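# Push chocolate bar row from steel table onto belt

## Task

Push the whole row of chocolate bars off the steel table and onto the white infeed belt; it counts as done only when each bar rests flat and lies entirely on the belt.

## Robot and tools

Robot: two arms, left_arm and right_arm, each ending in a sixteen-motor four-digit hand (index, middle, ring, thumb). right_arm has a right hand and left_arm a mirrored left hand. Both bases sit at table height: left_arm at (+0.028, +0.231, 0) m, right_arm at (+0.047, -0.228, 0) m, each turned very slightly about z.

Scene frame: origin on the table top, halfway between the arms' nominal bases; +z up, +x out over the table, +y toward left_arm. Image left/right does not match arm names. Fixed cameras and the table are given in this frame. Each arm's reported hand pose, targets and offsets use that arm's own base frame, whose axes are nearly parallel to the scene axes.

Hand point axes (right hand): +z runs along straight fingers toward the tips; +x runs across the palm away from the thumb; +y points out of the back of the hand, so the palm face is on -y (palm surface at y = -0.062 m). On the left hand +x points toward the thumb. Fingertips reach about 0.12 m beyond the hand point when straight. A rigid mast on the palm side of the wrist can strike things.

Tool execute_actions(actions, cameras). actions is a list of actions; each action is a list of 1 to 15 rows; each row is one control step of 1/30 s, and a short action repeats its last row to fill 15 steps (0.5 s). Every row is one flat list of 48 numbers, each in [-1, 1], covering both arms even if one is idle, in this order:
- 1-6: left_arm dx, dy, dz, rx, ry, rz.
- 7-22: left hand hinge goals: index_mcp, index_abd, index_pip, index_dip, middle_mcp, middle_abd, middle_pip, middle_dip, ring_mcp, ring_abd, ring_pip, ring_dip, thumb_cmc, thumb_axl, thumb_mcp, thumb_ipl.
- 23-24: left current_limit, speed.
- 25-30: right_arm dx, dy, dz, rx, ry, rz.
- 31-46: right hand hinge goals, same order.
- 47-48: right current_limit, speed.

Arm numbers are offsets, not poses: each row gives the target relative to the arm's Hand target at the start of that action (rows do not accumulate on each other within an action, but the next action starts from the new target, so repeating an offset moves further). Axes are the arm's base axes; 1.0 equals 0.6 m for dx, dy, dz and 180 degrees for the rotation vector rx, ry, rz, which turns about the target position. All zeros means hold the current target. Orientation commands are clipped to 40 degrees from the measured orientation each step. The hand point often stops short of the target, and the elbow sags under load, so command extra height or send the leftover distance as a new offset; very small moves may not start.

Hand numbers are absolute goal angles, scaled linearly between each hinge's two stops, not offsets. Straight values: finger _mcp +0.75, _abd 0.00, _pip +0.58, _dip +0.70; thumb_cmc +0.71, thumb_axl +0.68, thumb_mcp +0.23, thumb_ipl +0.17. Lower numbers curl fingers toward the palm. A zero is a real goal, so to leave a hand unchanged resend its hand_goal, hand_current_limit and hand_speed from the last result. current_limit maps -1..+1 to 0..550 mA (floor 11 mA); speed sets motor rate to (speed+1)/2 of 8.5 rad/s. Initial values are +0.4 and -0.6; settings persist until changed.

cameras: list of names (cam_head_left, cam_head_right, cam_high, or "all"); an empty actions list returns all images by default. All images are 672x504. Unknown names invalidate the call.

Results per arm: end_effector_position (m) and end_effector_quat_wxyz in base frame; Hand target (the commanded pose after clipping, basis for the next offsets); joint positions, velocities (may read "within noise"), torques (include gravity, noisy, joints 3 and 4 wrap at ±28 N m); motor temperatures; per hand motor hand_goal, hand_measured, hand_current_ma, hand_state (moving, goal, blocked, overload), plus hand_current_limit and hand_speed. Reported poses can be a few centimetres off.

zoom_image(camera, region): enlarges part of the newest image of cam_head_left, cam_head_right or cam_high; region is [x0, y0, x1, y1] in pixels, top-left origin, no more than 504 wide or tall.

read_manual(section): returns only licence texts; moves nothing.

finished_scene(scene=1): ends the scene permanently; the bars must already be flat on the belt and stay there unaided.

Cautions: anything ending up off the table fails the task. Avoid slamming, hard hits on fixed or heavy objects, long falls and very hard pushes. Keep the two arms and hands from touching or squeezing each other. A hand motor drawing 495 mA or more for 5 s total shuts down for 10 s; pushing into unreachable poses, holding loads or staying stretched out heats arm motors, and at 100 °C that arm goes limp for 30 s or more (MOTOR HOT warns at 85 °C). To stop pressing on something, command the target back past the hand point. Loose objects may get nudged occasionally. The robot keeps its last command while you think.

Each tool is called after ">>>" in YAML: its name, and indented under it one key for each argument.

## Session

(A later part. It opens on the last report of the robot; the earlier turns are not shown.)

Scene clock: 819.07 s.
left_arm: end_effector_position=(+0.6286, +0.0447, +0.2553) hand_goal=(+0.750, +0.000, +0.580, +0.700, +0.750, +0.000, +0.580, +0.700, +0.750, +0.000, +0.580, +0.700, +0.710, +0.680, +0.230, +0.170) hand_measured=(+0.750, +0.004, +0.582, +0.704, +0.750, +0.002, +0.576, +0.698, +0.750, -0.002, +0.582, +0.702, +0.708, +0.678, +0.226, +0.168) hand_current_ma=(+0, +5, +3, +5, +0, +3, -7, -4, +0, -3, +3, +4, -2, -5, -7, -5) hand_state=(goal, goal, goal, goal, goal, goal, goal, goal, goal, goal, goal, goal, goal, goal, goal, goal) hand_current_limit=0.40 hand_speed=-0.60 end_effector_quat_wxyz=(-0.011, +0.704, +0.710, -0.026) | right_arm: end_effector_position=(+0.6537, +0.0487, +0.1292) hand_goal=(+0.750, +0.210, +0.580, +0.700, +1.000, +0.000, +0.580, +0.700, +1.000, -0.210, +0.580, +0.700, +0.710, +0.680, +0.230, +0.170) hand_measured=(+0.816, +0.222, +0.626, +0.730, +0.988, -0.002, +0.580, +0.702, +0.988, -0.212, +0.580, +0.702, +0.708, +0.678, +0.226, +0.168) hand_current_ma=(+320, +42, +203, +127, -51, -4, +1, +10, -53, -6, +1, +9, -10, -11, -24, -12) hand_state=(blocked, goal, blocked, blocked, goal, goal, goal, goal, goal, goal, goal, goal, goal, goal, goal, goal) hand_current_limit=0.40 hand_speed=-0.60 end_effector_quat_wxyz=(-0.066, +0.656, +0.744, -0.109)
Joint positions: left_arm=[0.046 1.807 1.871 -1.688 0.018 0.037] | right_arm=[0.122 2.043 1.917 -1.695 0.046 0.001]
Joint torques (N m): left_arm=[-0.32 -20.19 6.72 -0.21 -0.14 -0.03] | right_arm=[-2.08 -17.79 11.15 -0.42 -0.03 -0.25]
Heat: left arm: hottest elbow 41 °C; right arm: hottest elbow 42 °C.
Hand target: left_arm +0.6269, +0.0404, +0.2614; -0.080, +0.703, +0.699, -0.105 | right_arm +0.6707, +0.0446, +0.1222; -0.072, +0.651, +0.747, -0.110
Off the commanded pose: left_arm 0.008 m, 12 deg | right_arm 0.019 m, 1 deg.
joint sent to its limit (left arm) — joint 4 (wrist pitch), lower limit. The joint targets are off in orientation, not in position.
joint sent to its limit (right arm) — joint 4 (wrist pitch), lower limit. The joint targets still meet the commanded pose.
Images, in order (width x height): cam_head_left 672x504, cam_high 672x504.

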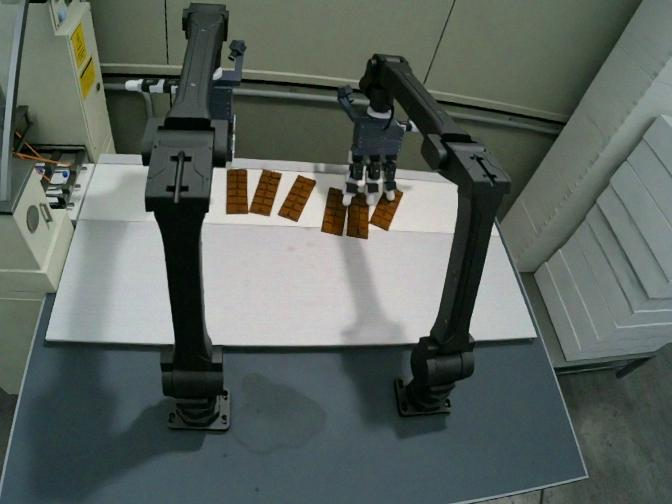

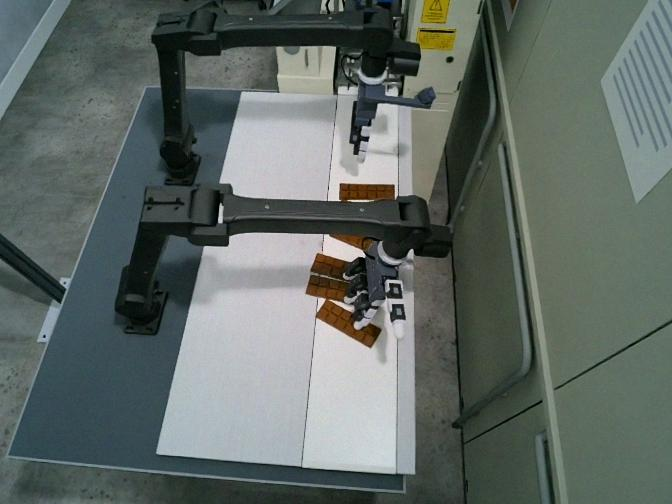

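>>> execute_actions:
  actions:
    - [[0,0,0,0,0,0,0.75,0,0.58,0.7,0.75,0,0.58,0.7,0.75,0,0.58,0.7,0.71,0.68,0.23,0.17,0.4,-0.6,0.036,0,0.004,0,0,0,0.75,0.21,0.58,0.7,1,0,0.58,0.7,1,-0.21,0.58,0.7,0.71,0.68,0.23,0.17,0.4,-0.6]]
  cameras: ["cam_high"]

>>> zoom_image:
  camera: "cam_high"
  region: [260, 220, 430, 350]

Scene clock: 829.30 s.
left_arm: end_effector_position=(+0.6286, +0.0447, +0.2553) hand_goal=(+0.750, +0.000, +0.580, +0.700, +0.750, +0.000, +0.580, +0.700, +0.750, +0.000, +0.580, +0.700, +0.710, +0.680, +0.230, +0.170) hand_measured=(+0.750, +0.004, +0.582, +0.704, +0.750, +0.002, +0.576, +0.698, +0.750, -0.002, +0.582, +0.702, +0.708, +0.678, +0.226, +0.168) hand_current_ma=(+0, +5, +3, +5, +0, +3, -7, -4, +0, -3, +3, +4, -2, -5, -7, -5) hand_state=(goal, goal, goal, goal, goal, goal, goal, goal, goal, goal, goal, goal, goal, goal, goal, goal) hand_current_limit=0.40 hand_speed=-0.60 end_effector_quat_wxyz=(-0.011, +0.704, +0.710, -0.026) | right_arm: end_effector_position=(+0.6759, +0.0499, +0.1335) hand_goal=(+0.750, +0.210, +0.580, +0.700, +1.000, +0.000, +0.580, +0.700, +1.000, -0.210, +0.580, +0.700, +0.710, +0.680, +0.230, +0.170) hand_measured=(+0.816, +0.222, +0.626, +0.730, +0.988, -0.002, +0.580, +0.702, +0.988, -0.212, +0.580, +0.702, +0.708, +0.678, +0.226, +0.168) hand_current_ma=(+320, +43, +203, +127, -51, -4, +1, +10, -53, -6, +1, +9, -10, -11, -24, -12) hand_state=(blocked, goal, blocked, blocked, goal, goal, goal, goal, goal, goal, goal, goal, goal, goal, goal, goal) hand_current_limit=0.40 hand_speed=-0.60 end_effector_quat_wxyz=(-0.055, +0.656, +0.747, -0.096)
Joint positions: left_arm=[0.046 1.807 1.871 -1.688 0.018 0.037] | right_arm=[0.119 2.083 1.991 -1.695 0.047 -0.006]
Joint torques (N m): left_arm=[-0.32 -20.13 6.72 -0.21 -0.14 -0.04] | right_arm=[-2.2 -18.14 11.1 -0.35 0 -0.25]
Heat: left arm: hottest elbow 41 °C; right arm: hottest elbow 42 °C.
Hand target: left_arm +0.6269, +0.0404, +0.2614; -0.080, +0.703, +0.699, -0.105 | right_arm +0.6922, +0.0446, +0.1246; -0.072, +0.651, +0.747, -0.110
Off the commanded pose: left_arm 0.008 m, 12 deg | right_arm 0.019 m, 3 deg.
joint sent to its limit (left arm) — joint 4 (wrist pitch), lower limit. The joint targets are off in orientation, not in position.
joint sent to its limit (right arm) — joint 4 (wrist pitch), lower limit. The joint targets are off in orientation, not in position.
Images, in order (width x height): cam_high 672x504.

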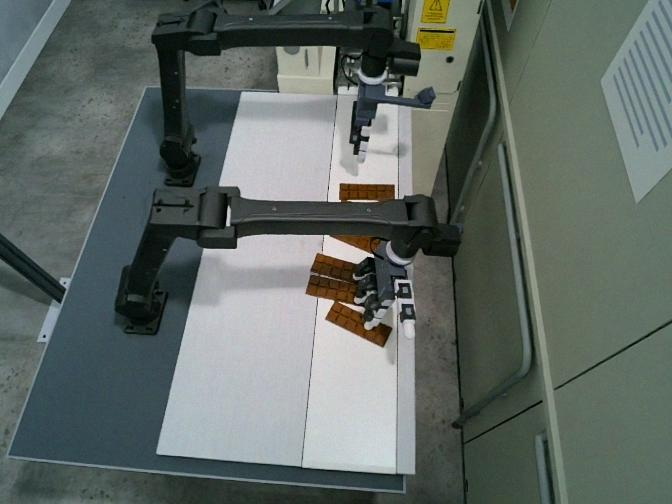

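Scaled by 2.965.

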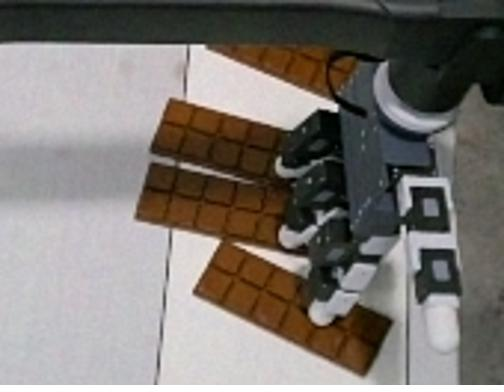

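>>> execute_actions:
  actions:
    - [[0,0,0,0,0,0,0.75,0,0.58,0.7,0.75,0,0.58,0.7,0.75,0,0.58,0.7,0.71,0.68,0.23,0.17,0.4,-0.6,-0.02,0,0.065,0,0,0,0.82,0.22,0.63,0.73,1,0,0.58,0.7,1,-0.21,0.58,0.7,0.71,0.68,0.23,0.17,0.4,-0.6]]
    - [[0,0,0,0,0,0,0.75,0,0.58,0.7,0.75,0,0.58,0.7,0.75,0,0.58,0.7,0.71,0.68,0.23,0.17,0.4,-0.6,-0.112,0.042,0,0,0,0,1,0.21,0.58,0.7,0.75,0,0.58,0.7,0.75,-0.21,0.58,0.7,0.71,0.68,0.23,0.17,0.4,-0.6]]
    - [[0,0,0,0,0,0,0.75,0,0.58,0.7,0.75,0,0.58,0.7,0.75,0,0.58,0.7,0.71,0.68,0.23,0.17,0.4,-0.6,0,0,-0.02,0,0,0,1,0.21,0.58,0.7,0.75,0,0.58,0.7,0.75,-0.21,0.58,0.7,0.71,0.68,0.23,0.17,0.4,-0.6]]
  cameras: ["cam_head_left", "cam_high"]

>>> zoom_image:
  camera: "cam_head_left"
  region: [290, 150, 450, 300]

>>> zoom_image:
  camera: "cam_high"
  region: [260, 220, 430, 350]

Scene clock: 852.17 s.
left_arm: end_effector_position=(+0.6286, +0.0447, +0.2553) hand_goal=(+0.750, +0.000, +0.580, +0.700, +0.750, +0.000, +0.580, +0.700, +0.750, +0.000, +0.580, +0.700, +0.710, +0.680, +0.230, +0.170) hand_measured=(+0.750, +0.004, +0.582, +0.704, +0.750, +0.002, +0.576, +0.698, +0.750, -0.002, +0.582, +0.702, +0.708, +0.678, +0.226, +0.168) hand_current_ma=(+0, +5, +3, +5, +0, +3, -7, -4, +0, -3, +3, +4, -2, -5, -7, -5) hand_state=(goal, goal, goal, goal, goal, goal, goal, goal, goal, goal, goal, goal, goal, goal, goal, goal) hand_current_limit=0.40 hand_speed=-0.60 end_effector_quat_wxyz=(-0.011, +0.704, +0.710, -0.026) | right_arm: end_effector_position=(+0.6175, +0.0664, +0.1492) hand_goal=(+1.000, +0.210, +0.580, +0.700, +0.750, +0.000, +0.580, +0.700, +0.750, -0.210, +0.580, +0.700, +0.710, +0.680, +0.230, +0.170) hand_measured=(+0.988, +0.212, +0.582, +0.702, +0.748, +0.002, +0.582, +0.702, +0.748, -0.212, +0.580, +0.702, +0.708, +0.678, +0.226, +0.168) hand_current_ma=(-49, +6, +4, +10, -5, +9, +5, +9, -5, -4, +2, +9, -11, -11, -24, -12) hand_state=(goal, goal, goal, goal, goal, goal, goal, goal, goal, goal, goal, goal, goal, goal, goal, goal) hand_current_limit=0.40 hand_speed=-0.60 end_effector_quat_wxyz=(-0.069, +0.650, +0.749, -0.107)
Joint positions: left_arm=[0.046 1.807 1.871 -1.688 0.018 0.037] | right_arm=[0.156 1.939 1.808 -1.692 0.032 0.019]
Joint torques (N m): left_arm=[-0.32 -20.19 6.71 -0.21 -0.14 -0.03] | right_arm=[-0.5 -20.89 6.75 -0.51 -0.07 0.13]
Heat: left arm: hottest elbow 41 °C; right arm: hottest elbow 43 °C.
Hand target: left_arm +0.6269, +0.0404, +0.2614; -0.080, +0.703, +0.699, -0.105 | right_arm +0.6131, +0.0700, +0.1517; -0.072, +0.651, +0.747, -0.109
Off the commanded pose: left_arm 0.008 m, 12 deg | right_arm 0.006 m, 1 deg.
joint sent to its limit (left arm) — joint 4 (wrist pitch), lower limit. The joint targets are off in orientation, not in position.
joint sent to its limit (right arm) — joint 4 (wrist pitch), lower limit. The joint targets still meet the commanded pose.
Images, in order (width x height): cam_head_left 672x504, cam_high 672x504.

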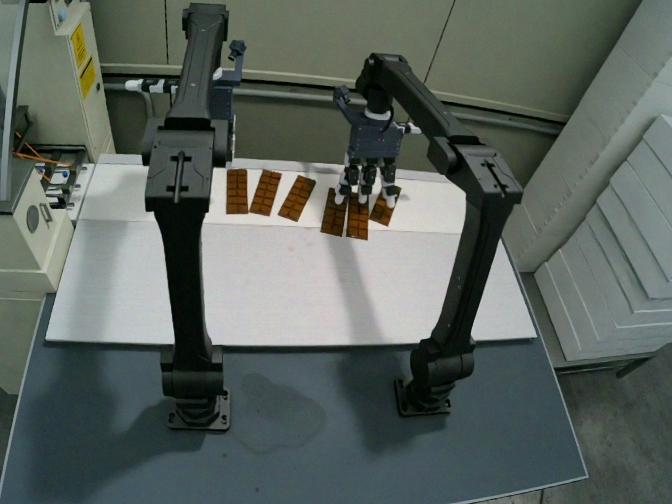

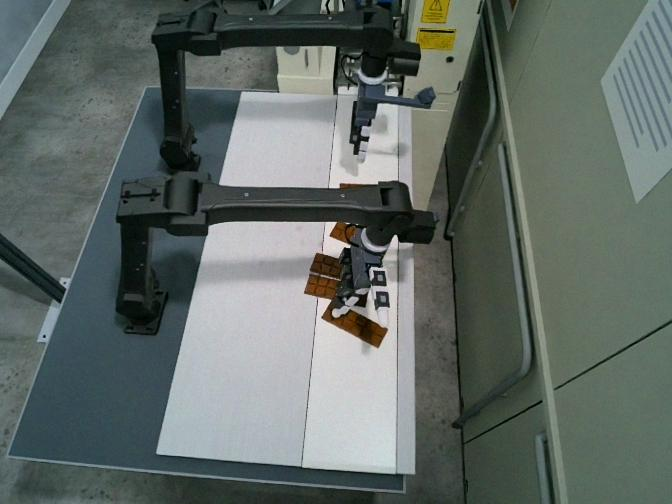

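Scaled by 3.150.

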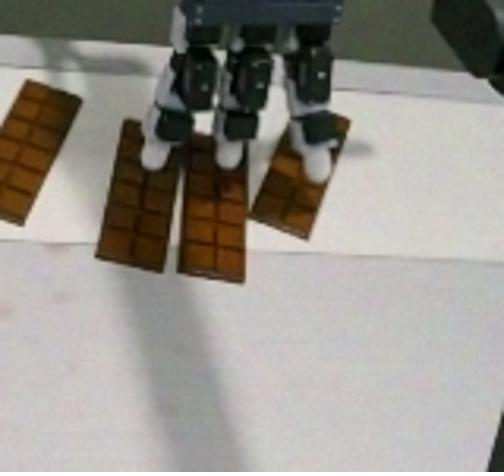

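Scaled by 2.965.

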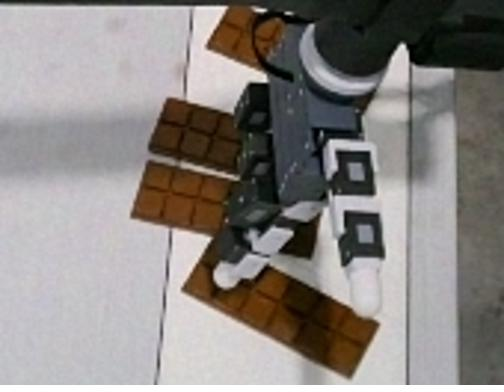

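>>> execute_actions:
  actions:
    - [[0,0,0,0,0,0,0.75,0,0.58,0.7,0.75,0,0.58,0.7,0.75,0,0.58,0.7,0.71,0.68,0.23,0.17,0.4,-0.6,0,0.01,-0.032,0,0,0,1,0.21,0.58,0.7,0.75,0,0.58,0.7,0.75,-0.21,0.58,0.7,0.71,0.68,0.23,0.17,0.4,-0.6]]
    - [[0,0,0,0,0,0,0.75,0,0.58,0.7,0.75,0,0.58,0.7,0.75,0,0.58,0.7,0.71,0.68,0.23,0.17,0.4,-0.6,0.01,0,-0.02,0,0,0,1,0.21,0.58,0.7,0.75,0,0.58,0.7,0.75,-0.21,0.58,0.7,0.71,0.68,0.23,0.17,0.4,-0.6]]
    - [[0,0,0,0,0,0,0.75,0,0.58,0.7,0.75,0,0.58,0.7,0.75,0,0.58,0.7,0.71,0.68,0.23,0.17,0.4,-0.6,0.05,0,0,0,0,0,1,0.21,0.58,0.7,0.75,0,0.58,0.7,0.75,-0.21,0.58,0.7,0.71,0.68,0.23,0.17,0.4,-0.6]]
  cameras: ["cam_head_left", "cam_high"]

>>> zoom_image:
  camera: "cam_head_left"
  region: [290, 150, 450, 300]

>>> zoom_image:
  camera: "cam_high"
  region: [260, 220, 430, 350]

Scene clock: 867.10 s.
left_arm: end_effector_position=(+0.6286, +0.0447, +0.2553) hand_goal=(+0.750, +0.000, +0.580, +0.700, +0.750, +0.000, +0.580, +0.700, +0.750, +0.000, +0.580, +0.700, +0.710, +0.680, +0.230, +0.170) hand_measured=(+0.750, +0.004, +0.582, +0.704, +0.750, +0.002, +0.576, +0.698, +0.750, -0.002, +0.582, +0.702, +0.708, +0.678, +0.226, +0.168) hand_current_ma=(+0, +5, +3, +5, +0, +3, -7, -4, +0, -3, +3, +4, -2, -5, -7, -5) hand_state=(goal, goal, goal, goal, goal, goal, goal, goal, goal, goal, goal, goal, goal, goal, goal, goal) hand_current_limit=0.40 hand_speed=-0.60 end_effector_quat_wxyz=(-0.011, +0.704, +0.710, -0.026) | right_arm: end_effector_position=(+0.6309, +0.0699, +0.1334) hand_goal=(+1.000, +0.210, +0.580, +0.700, +0.750, +0.000, +0.580, +0.700, +0.750, -0.210, +0.580, +0.700, +0.710, +0.680, +0.230, +0.170) hand_measured=(+0.988, +0.212, +0.580, +0.702, +0.794, +0.002, +0.612, +0.716, +0.786, -0.212, +0.602, +0.712, +0.708, +0.678, +0.226, +0.168) hand_current_ma=(-49, +6, +3, +10, +208, +9, +142, +65, +168, -5, +90, +49, -11, -11, -24, -12) hand_state=(goal, goal, goal, goal, blocked, goal, blocked, goal, blocked, goal, blocked, goal, goal, goal, goal, goal) hand_current_limit=0.40 hand_speed=-0.60 end_effector_quat_wxyz=(-0.074, +0.652, +0.746, -0.111)
Joint positions: left_arm=[0.046 1.807 1.871 -1.688 0.018 0.037] | right_arm=[0.158 1.995 1.852 -1.695 0.029 0.028]
Joint torques (N m): left_arm=[-0.32 -20.13 6.71 -0.23 -0.14 -0.03] | right_arm=[-0.62 -16.26 10.77 -0.01 0.04 0.03]
Heat: left arm: hottest elbow 41 °C; right arm: hottest elbow 43 °C.
Hand target: left_arm +0.6269, +0.0404, +0.2614; -0.080, +0.703, +0.699, -0.105 | right_arm +0.6490, +0.0759, +0.1204; -0.072, +0.651, +0.747, -0.110
Off the commanded pose: left_arm 0.008 m, 12 deg | right_arm 0.023 m, 0 deg.
joint sent to its limit (left arm) — joint 4 (wrist pitch), lower limit. The joint targets are off in orientation, not in position.
Images, in order (width x height): cam_head_left 672x504, cam_high 672x504.

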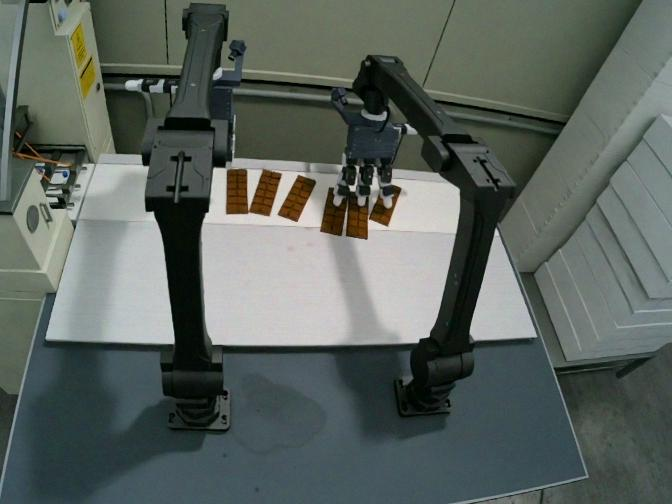

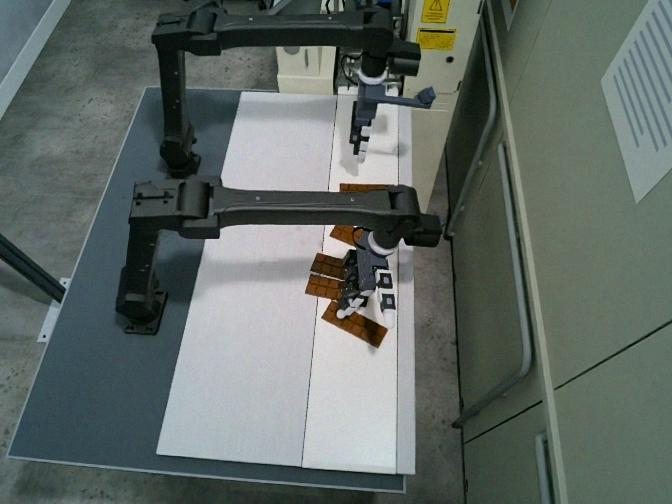

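Scaled by 3.150.

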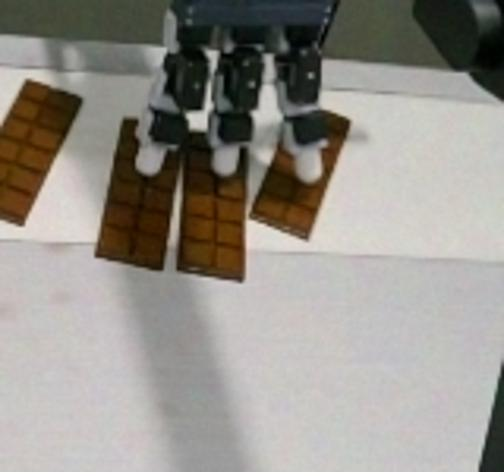

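Scaled by 2.965.

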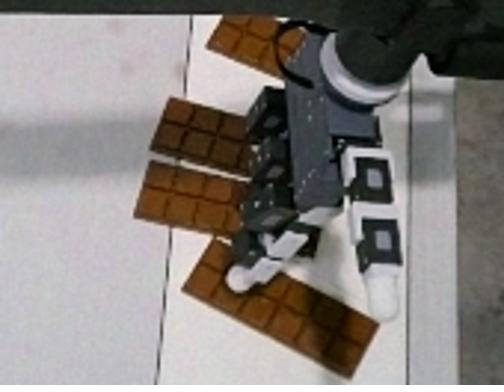

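>>> execute_actions:
  actions:
    - [[0,0,0,0,0,0,0.75,0,0.58,0.7,0.75,0,0.58,0.7,0.75,0,0.58,0.7,0.71,0.68,0.23,0.17,0.4,-0.6,0.045,0,-0.004,0,0,0,1,0.21,0.58,0.7,0.75,0,0.58,0.7,0.75,-0.21,0.58,0.7,0.71,0.68,0.23,0.17,0.4,-0.6]]
    - [[0,0,0,0,0,0,0.75,0,0.58,0.7,0.75,0,0.58,0.7,0.75,0,0.58,0.7,0.71,0.68,0.23,0.17,0.4,-0.6,0.045,0,0,0,0,0,1,0.21,0.58,0.7,0.75,0,0.58,0.7,0.75,-0.21,0.58,0.7,0.71,0.68,0.23,0.17,0.4,-0.6]]
  cameras: ["cam_head_left", "cam_high"]

>>> zoom_image:
  camera: "cam_high"
  region: [260, 220, 430, 350]

>>> zoom_image:
  camera: "cam_head_left"
  region: [290, 150, 450, 300]

Scene clock: 875.17 s.
left_arm: end_effector_position=(+0.6286, +0.0447, +0.2553) hand_goal=(+0.750, +0.000, +0.580, +0.700, +0.750, +0.000, +0.580, +0.700, +0.750, +0.000, +0.580, +0.700, +0.710, +0.680, +0.230, +0.170) hand_measured=(+0.750, +0.004, +0.582, +0.704, +0.750, +0.002, +0.576, +0.698, +0.750, -0.002, +0.582, +0.702, +0.708, +0.678, +0.226, +0.168) hand_current_ma=(+0, +5, +3, +5, +0, +3, -7, -4, +0, -3, +3, +4, -2, -5, -7, -5) hand_state=(goal, goal, goal, goal, goal, goal, goal, goal, goal, goal, goal, goal, goal, goal, goal, goal) hand_current_limit=0.40 hand_speed=-0.60 end_effector_quat_wxyz=(-0.011, +0.704, +0.710, -0.026) | right_arm: end_effector_position=(+0.6882, +0.0805, +0.1421) hand_goal=(+1.000, +0.210, +0.580, +0.700, +0.750, +0.000, +0.580, +0.700, +0.750, -0.210, +0.580, +0.700, +0.710, +0.680, +0.230, +0.170) hand_measured=(+0.990, +0.212, +0.580, +0.702, +0.806, +0.002, +0.622, +0.720, +0.790, -0.214, +0.604, +0.714, +0.708, +0.678, +0.226, +0.168) hand_current_ma=(-47, +6, +3, +10, +268, +9, +184, +85, +187, -14, +99, +55, -11, -11, -24, -12) hand_state=(goal, goal, goal, goal, blocked, goal, blocked, blocked, blocked, goal, blocked, goal, goal, goal, goal, goal) hand_current_limit=0.40 hand_speed=-0.60 end_effector_quat_wxyz=(-0.048, +0.650, +0.755, -0.079)
Joint positions: left_arm=[0.046 1.807 1.871 -1.688 0.018 0.037] | right_arm=[0.158 2.103 2.045 -1.695 0.029 0.012]
Joint torques (N m): left_arm=[-0.38 -20.19 6.74 -0.2 -0.14 -0.03] | right_arm=[-1.73 -17.2 10.77 -0.27 0.27 0.04]
Heat: left arm: hottest elbow 41 °C; right arm: hottest elbow 45 °C.
Hand target: left_arm +0.6269, +0.0404, +0.2614; -0.080, +0.703, +0.699, -0.105 | right_arm +0.7030, +0.0759, +0.1182; -0.072, +0.651, +0.747, -0.109
Off the commanded pose: left_arm 0.008 m, 12 deg | right_arm 0.029 m, 5 deg.
joint sent to its limit (left arm) — joint 4 (wrist pitch), lower limit. The joint targets are off in orientation, not in position.
joint sent to its limit (right arm) — joint 4 (wrist pitch), lower limit. The joint targets are off in orientation, not in position.
Images, in order (width x height): cam_head_left 672x504, cam_high 672x504.

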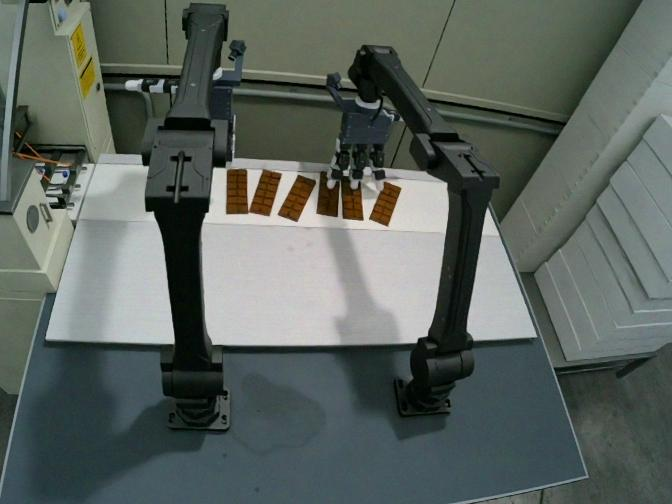

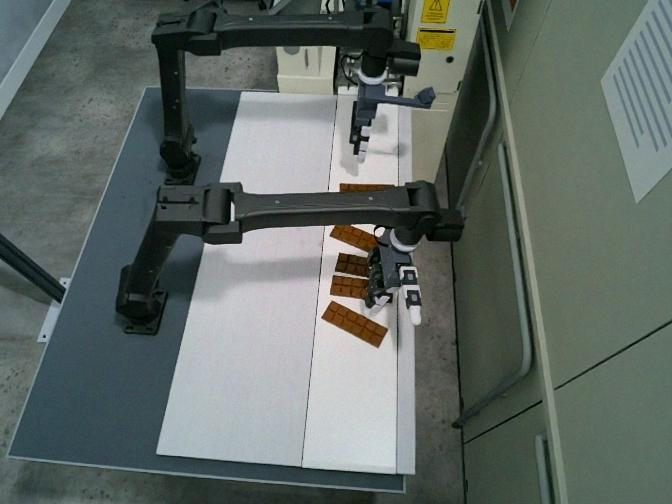

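Scaled by 2.965.

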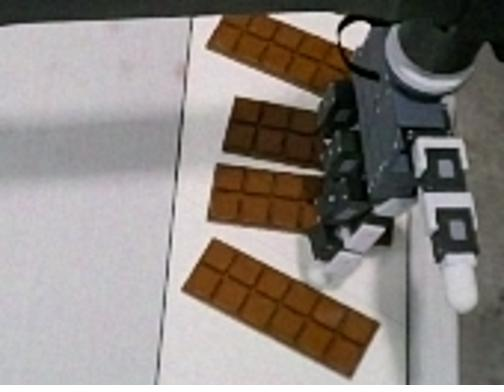

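Scaled by 3.150.

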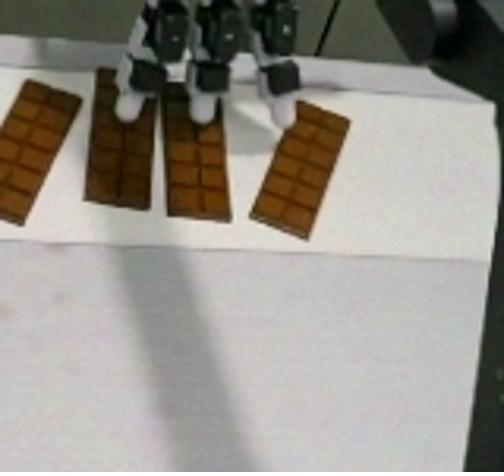

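>>> execute_actions:
  actions:
    - [[0,0,0,0,0,0,0.75,0,0.58,0.7,0.75,0,0.58,0.7,0.75,0,0.58,0.7,0.71,0.68,0.23,0.17,0.4,-0.6,-0.06,0,-0.004,0,0,0,1,0.21,0.58,0.7,0.75,0,0.58,0.7,0.75,-0.21,0.58,0.7,0.71,0.68,0.23,0.17,0.4,-0.6]]
  cameras: ["cam_head_left", "cam_high"]

>>> zoom_image:
  camera: "cam_high"
  region: [260, 220, 430, 350]

>>> zoom_image:
  camera: "cam_head_left"
  region: [290, 150, 450, 300]

Scene clock: 884.57 s.
left_arm: end_effector_position=(+0.6286, +0.0447, +0.2553) hand_goal=(+0.750, +0.000, +0.580, +0.700, +0.750, +0.000, +0.580, +0.700, +0.750, +0.000, +0.580, +0.700, +0.710, +0.680, +0.230, +0.170) hand_measured=(+0.750, +0.004, +0.582, +0.704, +0.750, +0.002, +0.576, +0.698, +0.750, -0.002, +0.582, +0.702, +0.708, +0.678, +0.226, +0.168) hand_current_ma=(+0, +5, +3, +5, +0, +3, -7, -4, +0, -3, +3, +4, -2, -5, -7, -5) hand_state=(goal, goal, goal, goal, goal, goal, goal, goal, goal, goal, goal, goal, goal, goal, goal, goal) hand_current_limit=0.40 hand_speed=-0.60 end_effector_quat_wxyz=(-0.011, +0.704, +0.710, -0.026) | right_arm: end_effector_position=(+0.6774, +0.0786, +0.1421) hand_goal=(+1.000, +0.210, +0.580, +0.700, +0.750, +0.000, +0.580, +0.700, +0.750, -0.210, +0.580, +0.700, +0.710, +0.680, +0.230, +0.170) hand_measured=(+0.990, +0.212, +0.580, +0.702, +0.768, +0.002, +0.598, +0.708, +0.750, -0.214, +0.582, +0.702, +0.708, +0.678, +0.226, +0.168) hand_current_ma=(-47, +6, +3, +10, +80, +4, +73, +30, -3, -16, +7, +10, -11, -11, -24, -12) hand_state=(goal, goal, goal, goal, goal, goal, goal, goal, goal, goal, goal, goal, goal, goal, goal, goal) hand_current_limit=0.40 hand_speed=-0.60 end_effector_quat_wxyz=(-0.052, +0.650, +0.754, -0.084)
Joint positions: left_arm=[0.046 1.807 1.871 -1.688 0.018 0.037] | right_arm=[0.158 2.079 2.007 -1.695 0.029 0.013]
Joint torques (N m): left_arm=[-0.32 -20.19 6.72 -0.23 -0.14 -0.03] | right_arm=[-1.03 -20.89 4.94 -0.27 0.12 0.13]
Heat: left arm: hottest elbow 41 °C; right arm: hottest elbow 45 °C.
Hand target: left_arm +0.6269, +0.0404, +0.2614; -0.080, +0.703, +0.699, -0.105 | right_arm +0.6670, +0.0759, +0.1157; -0.072, +0.651, +0.747, -0.110
Off the commanded pose: left_arm 0.008 m, 12 deg | right_arm 0.028 m, 4 deg.
joint sent to its limit (left arm) — joint 4 (wrist pitch), lower limit. The joint targets are off in orientation, not in position.
joint sent to its limit (right arm) — joint 4 (wrist pitch), lower limit. The joint targets still meet the commanded pose.
Images, in order (width x height): cam_head_left 672x504, cam_high 672x504.

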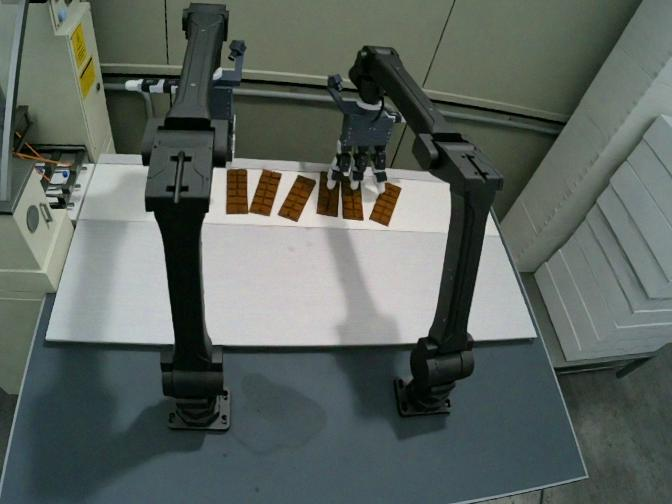

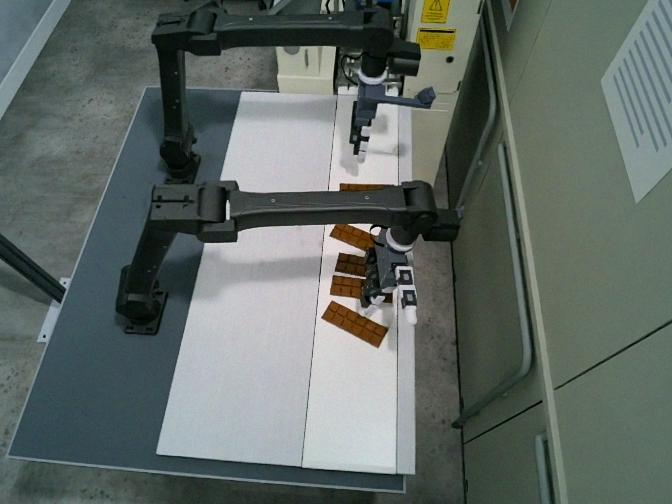

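Scaled by 2.965.

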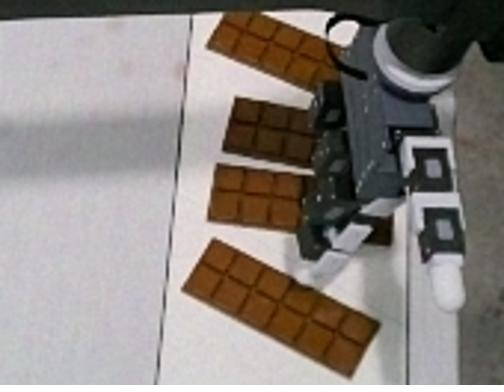

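Scaled by 3.150.

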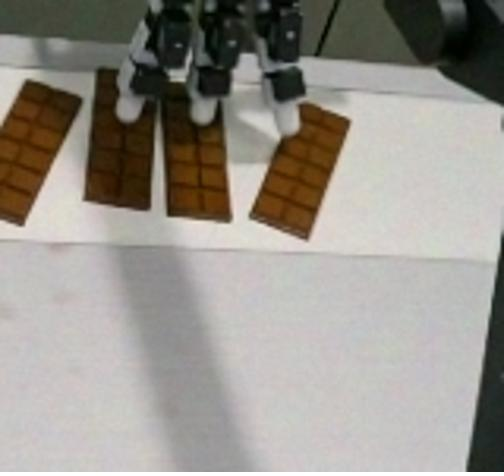

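>>> execute_actions:
  actions:
    - [[0,0,0,0,0,0,0.75,0,0.58,0.7,0.75,0,0.58,0.7,0.75,0,0.58,0.7,0.71,0.68,0.23,0.17,0.4,-0.6,0,0,-0.014,0,0,0,1,0.21,0.58,0.7,0.75,0,0.58,0.7,0.7,-0.21,0.58,0.7,0.71,0.68,0.23,0.17,0.4,-0.6]]
    - [[0,0,0,0,0,0,0.75,0,0.58,0.7,0.75,0,0.58,0.7,0.75,0,0.58,0.7,0.71,0.68,0.23,0.17,0.4,-0.6,-0.03,0,0,0,0,0,1,0.21,0.58,0.7,0.75,0,0.58,0.7,0.7,-0.21,0.58,0.7,0.71,0.68,0.23,0.17,0.4,-0.6]]
  cameras: ["cam_head_left", "cam_high"]

>>> zoom_image:
  camera: "cam_high"
  region: [260, 220, 430, 350]

>>> zoom_image:
  camera: "cam_head_left"
  region: [290, 150, 450, 300]

Scene clock: 894.40 s.
left_arm: end_effector_position=(+0.6286, +0.0447, +0.2553) hand_goal=(+0.750, +0.000, +0.580, +0.700, +0.750, +0.000, +0.580, +0.700, +0.750, +0.000, +0.580, +0.700, +0.710, +0.680, +0.230, +0.170) hand_measured=(+0.750, +0.004, +0.582, +0.704, +0.750, +0.002, +0.576, +0.698, +0.750, -0.002, +0.582, +0.702, +0.708, +0.678, +0.226, +0.168) hand_current_ma=(+0, +5, +3, +5, +0, +3, -7, -4, +0, -3, +3, +4, -2, -5, -7, -5) hand_state=(goal, goal, goal, goal, goal, goal, goal, goal, goal, goal, goal, goal, goal, goal, goal, goal) hand_current_limit=0.40 hand_speed=-0.60 end_effector_quat_wxyz=(-0.011, +0.704, +0.710, -0.026) | right_arm: end_effector_position=(+0.6608, +0.0756, +0.1436) hand_goal=(+1.000, +0.210, +0.580, +0.700, +0.750, +0.000, +0.580, +0.700, +0.700, -0.210, +0.580, +0.700, +0.710, +0.680, +0.230, +0.170) hand_measured=(+0.990, +0.212, +0.580, +0.702, +0.720, -0.002, +0.558, +0.688, +0.700, -0.212, +0.582, +0.702, +0.708, +0.678, +0.226, +0.168) hand_current_ma=(-46, +6, +3, +10, -141, -7, -94, -50, +0, -7, +8, +10, -11, -11, -24, -12) hand_state=(goal, goal, goal, goal, blocked, goal, blocked, goal, goal, goal, goal, goal, goal, goal, goal, goal) hand_current_limit=0.40 hand_speed=-0.60 end_effector_quat_wxyz=(-0.052, +0.652, +0.752, -0.084)
Joint positions: left_arm=[0.046 1.807 1.871 -1.688 0.018 0.037] | right_arm=[0.158 2.026 1.924 -1.664 0.028 0.018]
Joint torques (N m): left_arm=[-0.38 -20.13 6.69 -0.23 -0.14 -0.03] | right_arm=[-0.62 -18.78 4.41 -0.1 0.08 0.13]
Heat: left arm: hottest elbow 41 °C; right arm: hottest elbow 44 °C.
Hand target: left_arm +0.6269, +0.0404, +0.2614; -0.080, +0.703, +0.699, -0.105 | right_arm +0.6489, +0.0759, +0.1072; -0.073, +0.651, +0.747, -0.110
Off the commanded pose: left_arm 0.008 m, 12 deg | right_arm 0.038 m, 4 deg.
joint sent to its limit (left arm) — joint 4 (wrist pitch), lower limit. The joint targets are off in orientation, not in position.
Images, in order (width x height): cam_head_left 672x504, cam_high 672x504.

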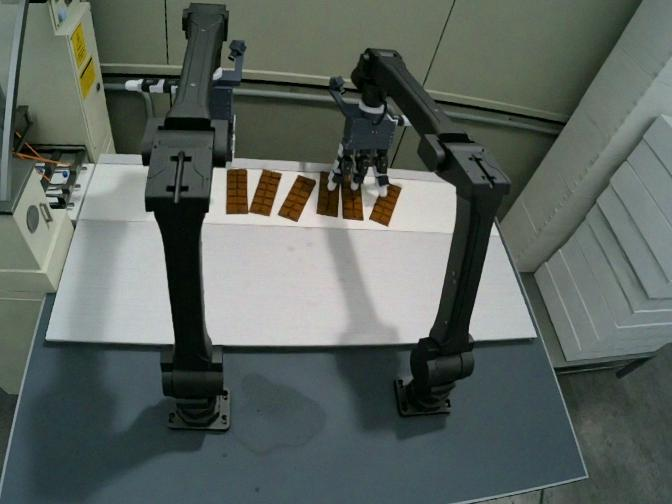

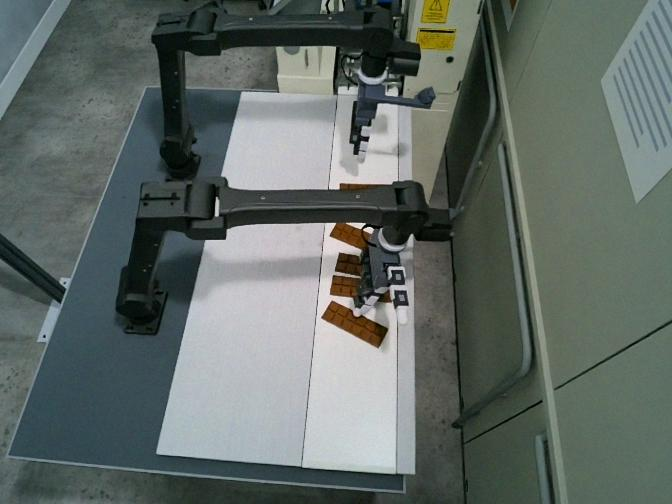

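Scaled by 2.965.

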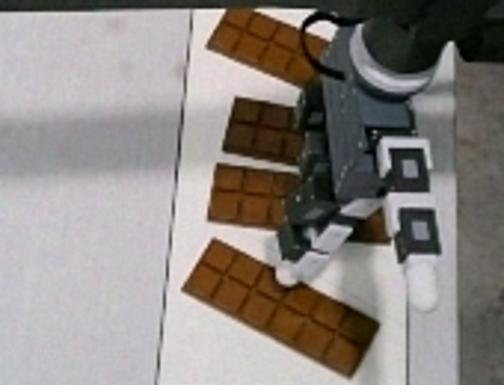

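Scaled by 3.150.

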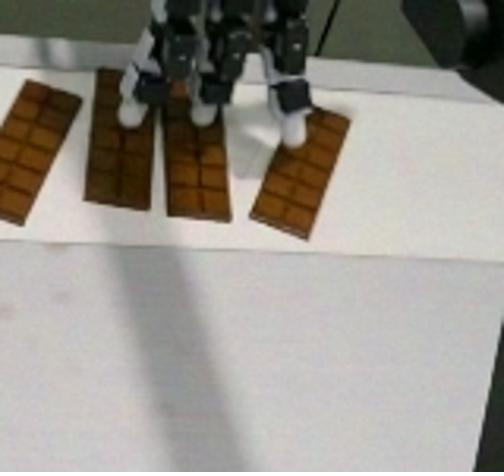

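>>> execute_actions:
  actions:
    - [[0,0,0,0,0,0,0.75,0,0.58,0.7,0.75,0,0.58,0.7,0.75,0,0.58,0.7,0.71,0.68,0.23,0.17,0.4,-0.6,0.015,0,0.08,0,0,0,1,0.21,0.58,0.7,0.75,0,0.58,0.7,0.75,-0.21,0.58,0.7,0.71,0.68,0.23,0.17,0.4,-0.6]]
    - [[0,0,0,0,0,0,0.75,0,0.58,0.7,0.75,0,0.58,0.7,0.75,0,0.58,0.7,0.71,0.68,0.23,0.17,0.4,-0.6,-0.03,0,0.02,0,0,0,1,0.21,0.58,0.7,1,0,0.58,0.7,0.75,-0.21,0.58,0.7,0.71,0.68,0.23,0.17,0.4,-0.6]]
  cameras: ["cam_head_left", "cam_high", "cam_head_right"]

>>> zoom_image:
  camera: "cam_high"
  region: [300, 220, 420, 320]

>>> zoom_image:
  camera: "cam_head_left"
  region: [290, 150, 410, 240]

>>> zoom_image:
  camera: "cam_head_right"
  region: [280, 150, 400, 240]

Scene clock: 909.97 s.
left_arm: end_effector_position=(+0.6286, +0.0447, +0.2553) hand_goal=(+0.750, +0.000, +0.580, +0.700, +0.750, +0.000, +0.580, +0.700, +0.750, +0.000, +0.580, +0.700, +0.710, +0.680, +0.230, +0.170) hand_measured=(+0.750, +0.004, +0.582, +0.704, +0.750, +0.002, +0.576, +0.698, +0.750, -0.002, +0.582, +0.702, +0.708, +0.678, +0.226, +0.168) hand_current_ma=(+0, +5, +3, +5, +0, +3, -7, -4, +0, -3, +3, +4, -2, -5, -7, -5) hand_state=(goal, goal, goal, goal, goal, goal, goal, goal, goal, goal, goal, goal, goal, goal, goal, goal) hand_current_limit=0.40 hand_speed=-0.60 end_effector_quat_wxyz=(-0.011, +0.704, +0.710, -0.026) | right_arm: end_effector_position=(+0.6463, +0.0732, +0.1478) hand_goal=(+1.000, +0.210, +0.580, +0.700, +1.000, +0.000, +0.580, +0.700, +0.750, -0.210, +0.580, +0.700, +0.710, +0.680, +0.230, +0.170) hand_measured=(+0.990, +0.212, +0.580, +0.702, +0.986, +0.000, +0.574, +0.696, +0.740, -0.212, +0.578, +0.700, +0.708, +0.678, +0.226, +0.168) hand_current_ma=(-46, +6, +3, +10, -64, -2, -23, -12, -43, -7, -5, +2, -11, -11, -24, -12) hand_state=(goal, goal, goal, goal, goal, goal, goal, goal, goal, goal, goal, goal, goal, goal, goal, goal) hand_current_limit=0.40 hand_speed=-0.60 end_effector_quat_wxyz=(-0.060, +0.651, +0.751, -0.093)
Joint positions: left_arm=[0.046 1.807 1.871 -1.688 0.018 0.037] | right_arm=[0.158 2 1.897 -1.688 0.028 0.02]
Joint torques (N m): left_arm=[-0.38 -20.07 6.74 -0.21 -0.14 -0.04] | right_arm=[-0.44 -24.18 6.67 -0.61 0.15 0.12]
Heat: left arm: hottest elbow 41 °C; right arm: hottest elbow 42 °C.
Hand target: left_arm +0.6269, +0.0404, +0.2614; -0.080, +0.703, +0.699, -0.105 | right_arm +0.6400, +0.0759, +0.1671; -0.073, +0.651, +0.747, -0.110
Off the commanded pose: left_arm 0.008 m, 12 deg | right_arm 0.021 m, 2 deg.
joint sent to its limit (left arm) — joint 4 (wrist pitch), lower limit. The joint targets are off in orientation, not in position.
joint sent to its limit (right arm) — joint 4 (wrist pitch), lower limit. The joint targets are off in orientation, not in position.

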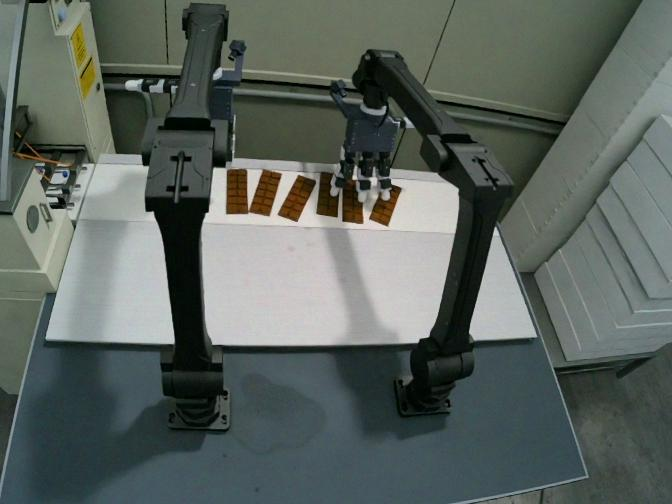

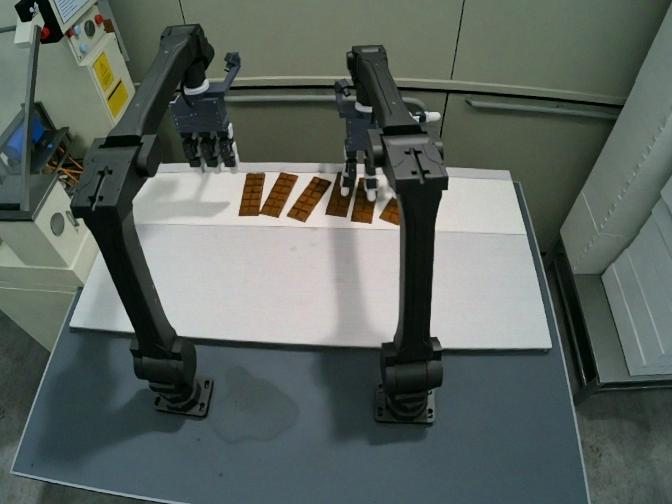

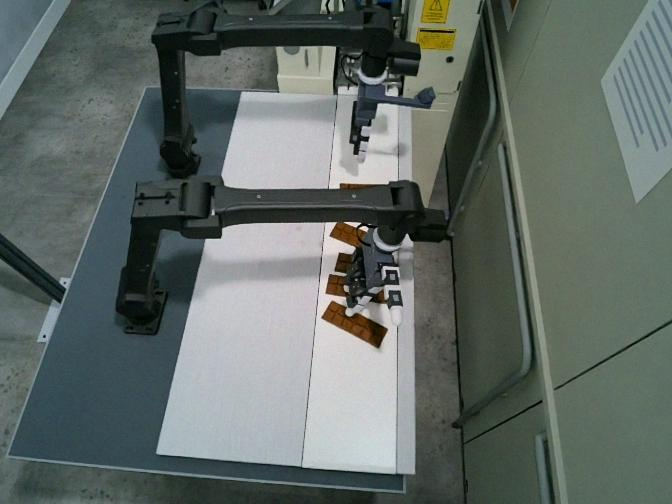

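Scaled by 4.200.

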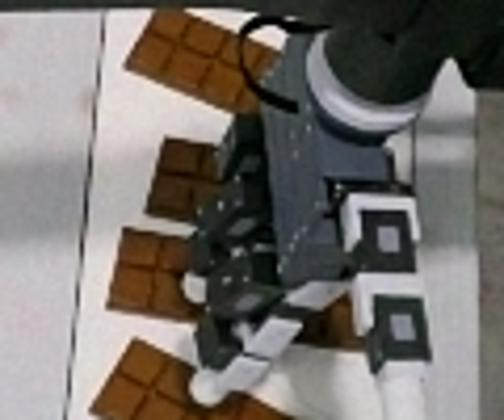

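Scaled by 4.200.

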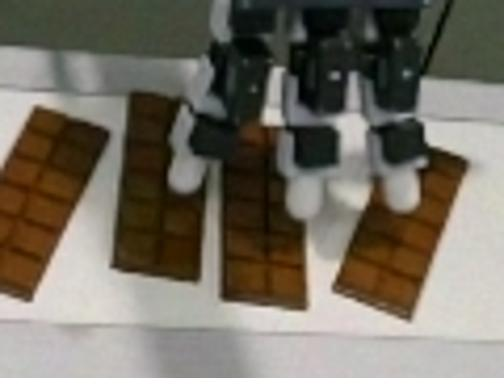

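Scaled by 4.200.

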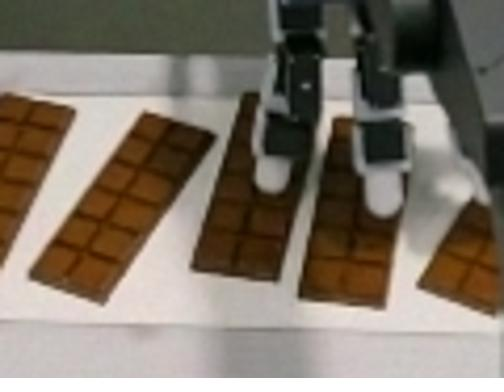

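>>> zoom_image:
  camera: "cam_head_left"
  region: [305, 155, 365, 200]

>>> zoom_image:
  camera: "cam_head_right"
  region: [325, 150, 395, 203]

Scaled by 8.400.

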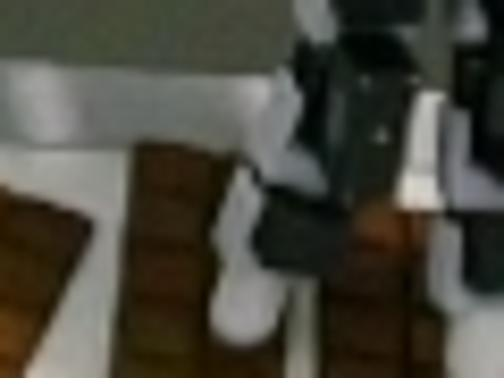

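Scaled by 7.200.

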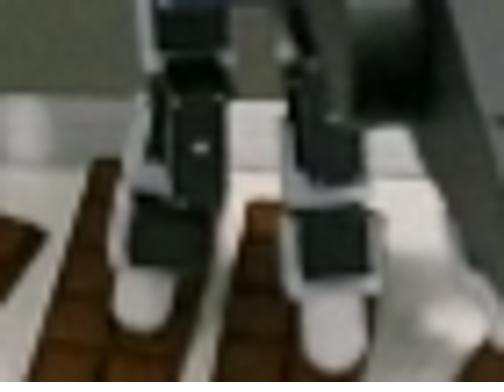

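>>> execute_actions:
  actions:
    - [[0,0,0,0,0,0,0.75,0,0.58,0.7,0.75,0,0.58,0.7,0.75,0,0.58,0.7,0.71,0.68,0.23,0.17,0.4,-0.6,0.02,0.006,-0.04,0,0,0,1,0.21,0.58,0.7,1,0,0.58,0.7,0.75,-0.21,0.58,0.7,0.71,0.68,0.23,0.17,0.4,-0.6]]
    - [[0,0,0,0,0,0,0.75,0,0.58,0.7,0.75,0,0.58,0.7,0.75,0,0.58,0.7,0.71,0.68,0.23,0.17,0.4,-0.6,0,0,-0.015,0,0,0,1,0.21,0.58,0.7,1,0,0.58,0.7,0.75,-0.21,0.58,0.7,0.71,0.68,0.23,0.17,0.4,-0.6]]
  cameras: ["cam_head_left"]

>>> zoom_image:
  camera: "cam_head_left"
  region: [290, 150, 410, 240]

Scene clock: 937.70 s.
left_arm: end_effector_position=(+0.6286, +0.0447, +0.2553) hand_goal=(+0.750, +0.000, +0.580, +0.700, +0.750, +0.000, +0.580, +0.700, +0.750, +0.000, +0.580, +0.700, +0.710, +0.680, +0.230, +0.170) hand_measured=(+0.750, +0.004, +0.582, +0.704, +0.750, +0.002, +0.576, +0.698, +0.750, -0.002, +0.582, +0.702, +0.708, +0.678, +0.226, +0.168) hand_current_ma=(+0, +5, +3, +5, +0, +3, -7, -4, +0, -3, +3, +4, -2, -5, -7, -5) hand_state=(goal, goal, goal, goal, goal, goal, goal, goal, goal, goal, goal, goal, goal, goal, goal, goal) hand_current_limit=0.40 hand_speed=-0.60 end_effector_quat_wxyz=(-0.011, +0.704, +0.710, -0.026) | right_arm: end_effector_position=(+0.6463, +0.0729, +0.1409) hand_goal=(+1.000, +0.210, +0.580, +0.700, +1.000, +0.000, +0.580, +0.700, +0.750, -0.210, +0.580, +0.700, +0.710, +0.680, +0.230, +0.170) hand_measured=(+0.990, +0.212, +0.580, +0.702, +0.986, +0.000, +0.574, +0.696, +0.744, -0.216, +0.578, +0.700, +0.708, +0.678, +0.226, +0.168) hand_current_ma=(-46, +6, +3, +10, -64, -2, -23, -12, -28, -18, -6, +1, -11, -11, -24, -12) hand_state=(goal, goal, goal, goal, goal, goal, goal, goal, goal, goal, goal, goal, goal, goal, goal, goal) hand_current_limit=0.40 hand_speed=-0.60 end_effector_quat_wxyz=(-0.063, +0.652, +0.749, -0.098)
Joint positions: left_arm=[0.046 1.807 1.871 -1.688 0.018 0.037] | right_arm=[0.158 2.011 1.897 -1.688 0.028 0.023]
Joint torques (N m): left_arm=[-0.38 -20.13 6.74 -0.23 -0.14 -0.03] | right_arm=[-0.21 -18.67 9.39 -0.61 0.07 0.12]
Heat: left arm: hottest elbow 41 °C; right arm: hottest elbow 41 °C.
Hand target: left_arm +0.6269, +0.0404, +0.2614; -0.080, +0.703, +0.699, -0.105 | right_arm +0.6520, +0.0795, +0.1343; -0.072, +0.651, +0.747, -0.110
Off the commanded pose: left_arm 0.008 m, 12 deg | right_arm 0.011 m, 2 deg.
joint sent to its limit (left arm) — joint 4 (wrist pitch), lower limit. The joint targets are off in orientation, not in position.
joint sent to its limit (right arm) — joint 4 (wrist pitch), lower limit. The joint targets still meet the commanded pose.
Images, in order (width x height): cam_head_left 672x504.

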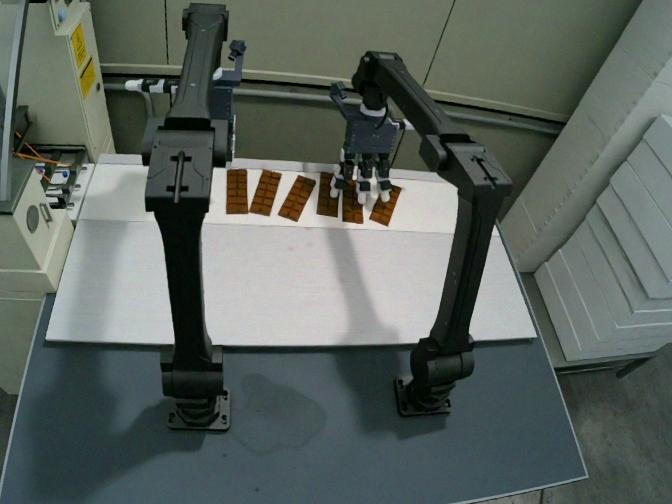

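Scaled by 4.200.

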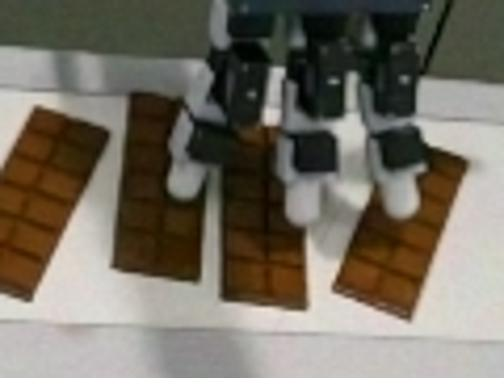

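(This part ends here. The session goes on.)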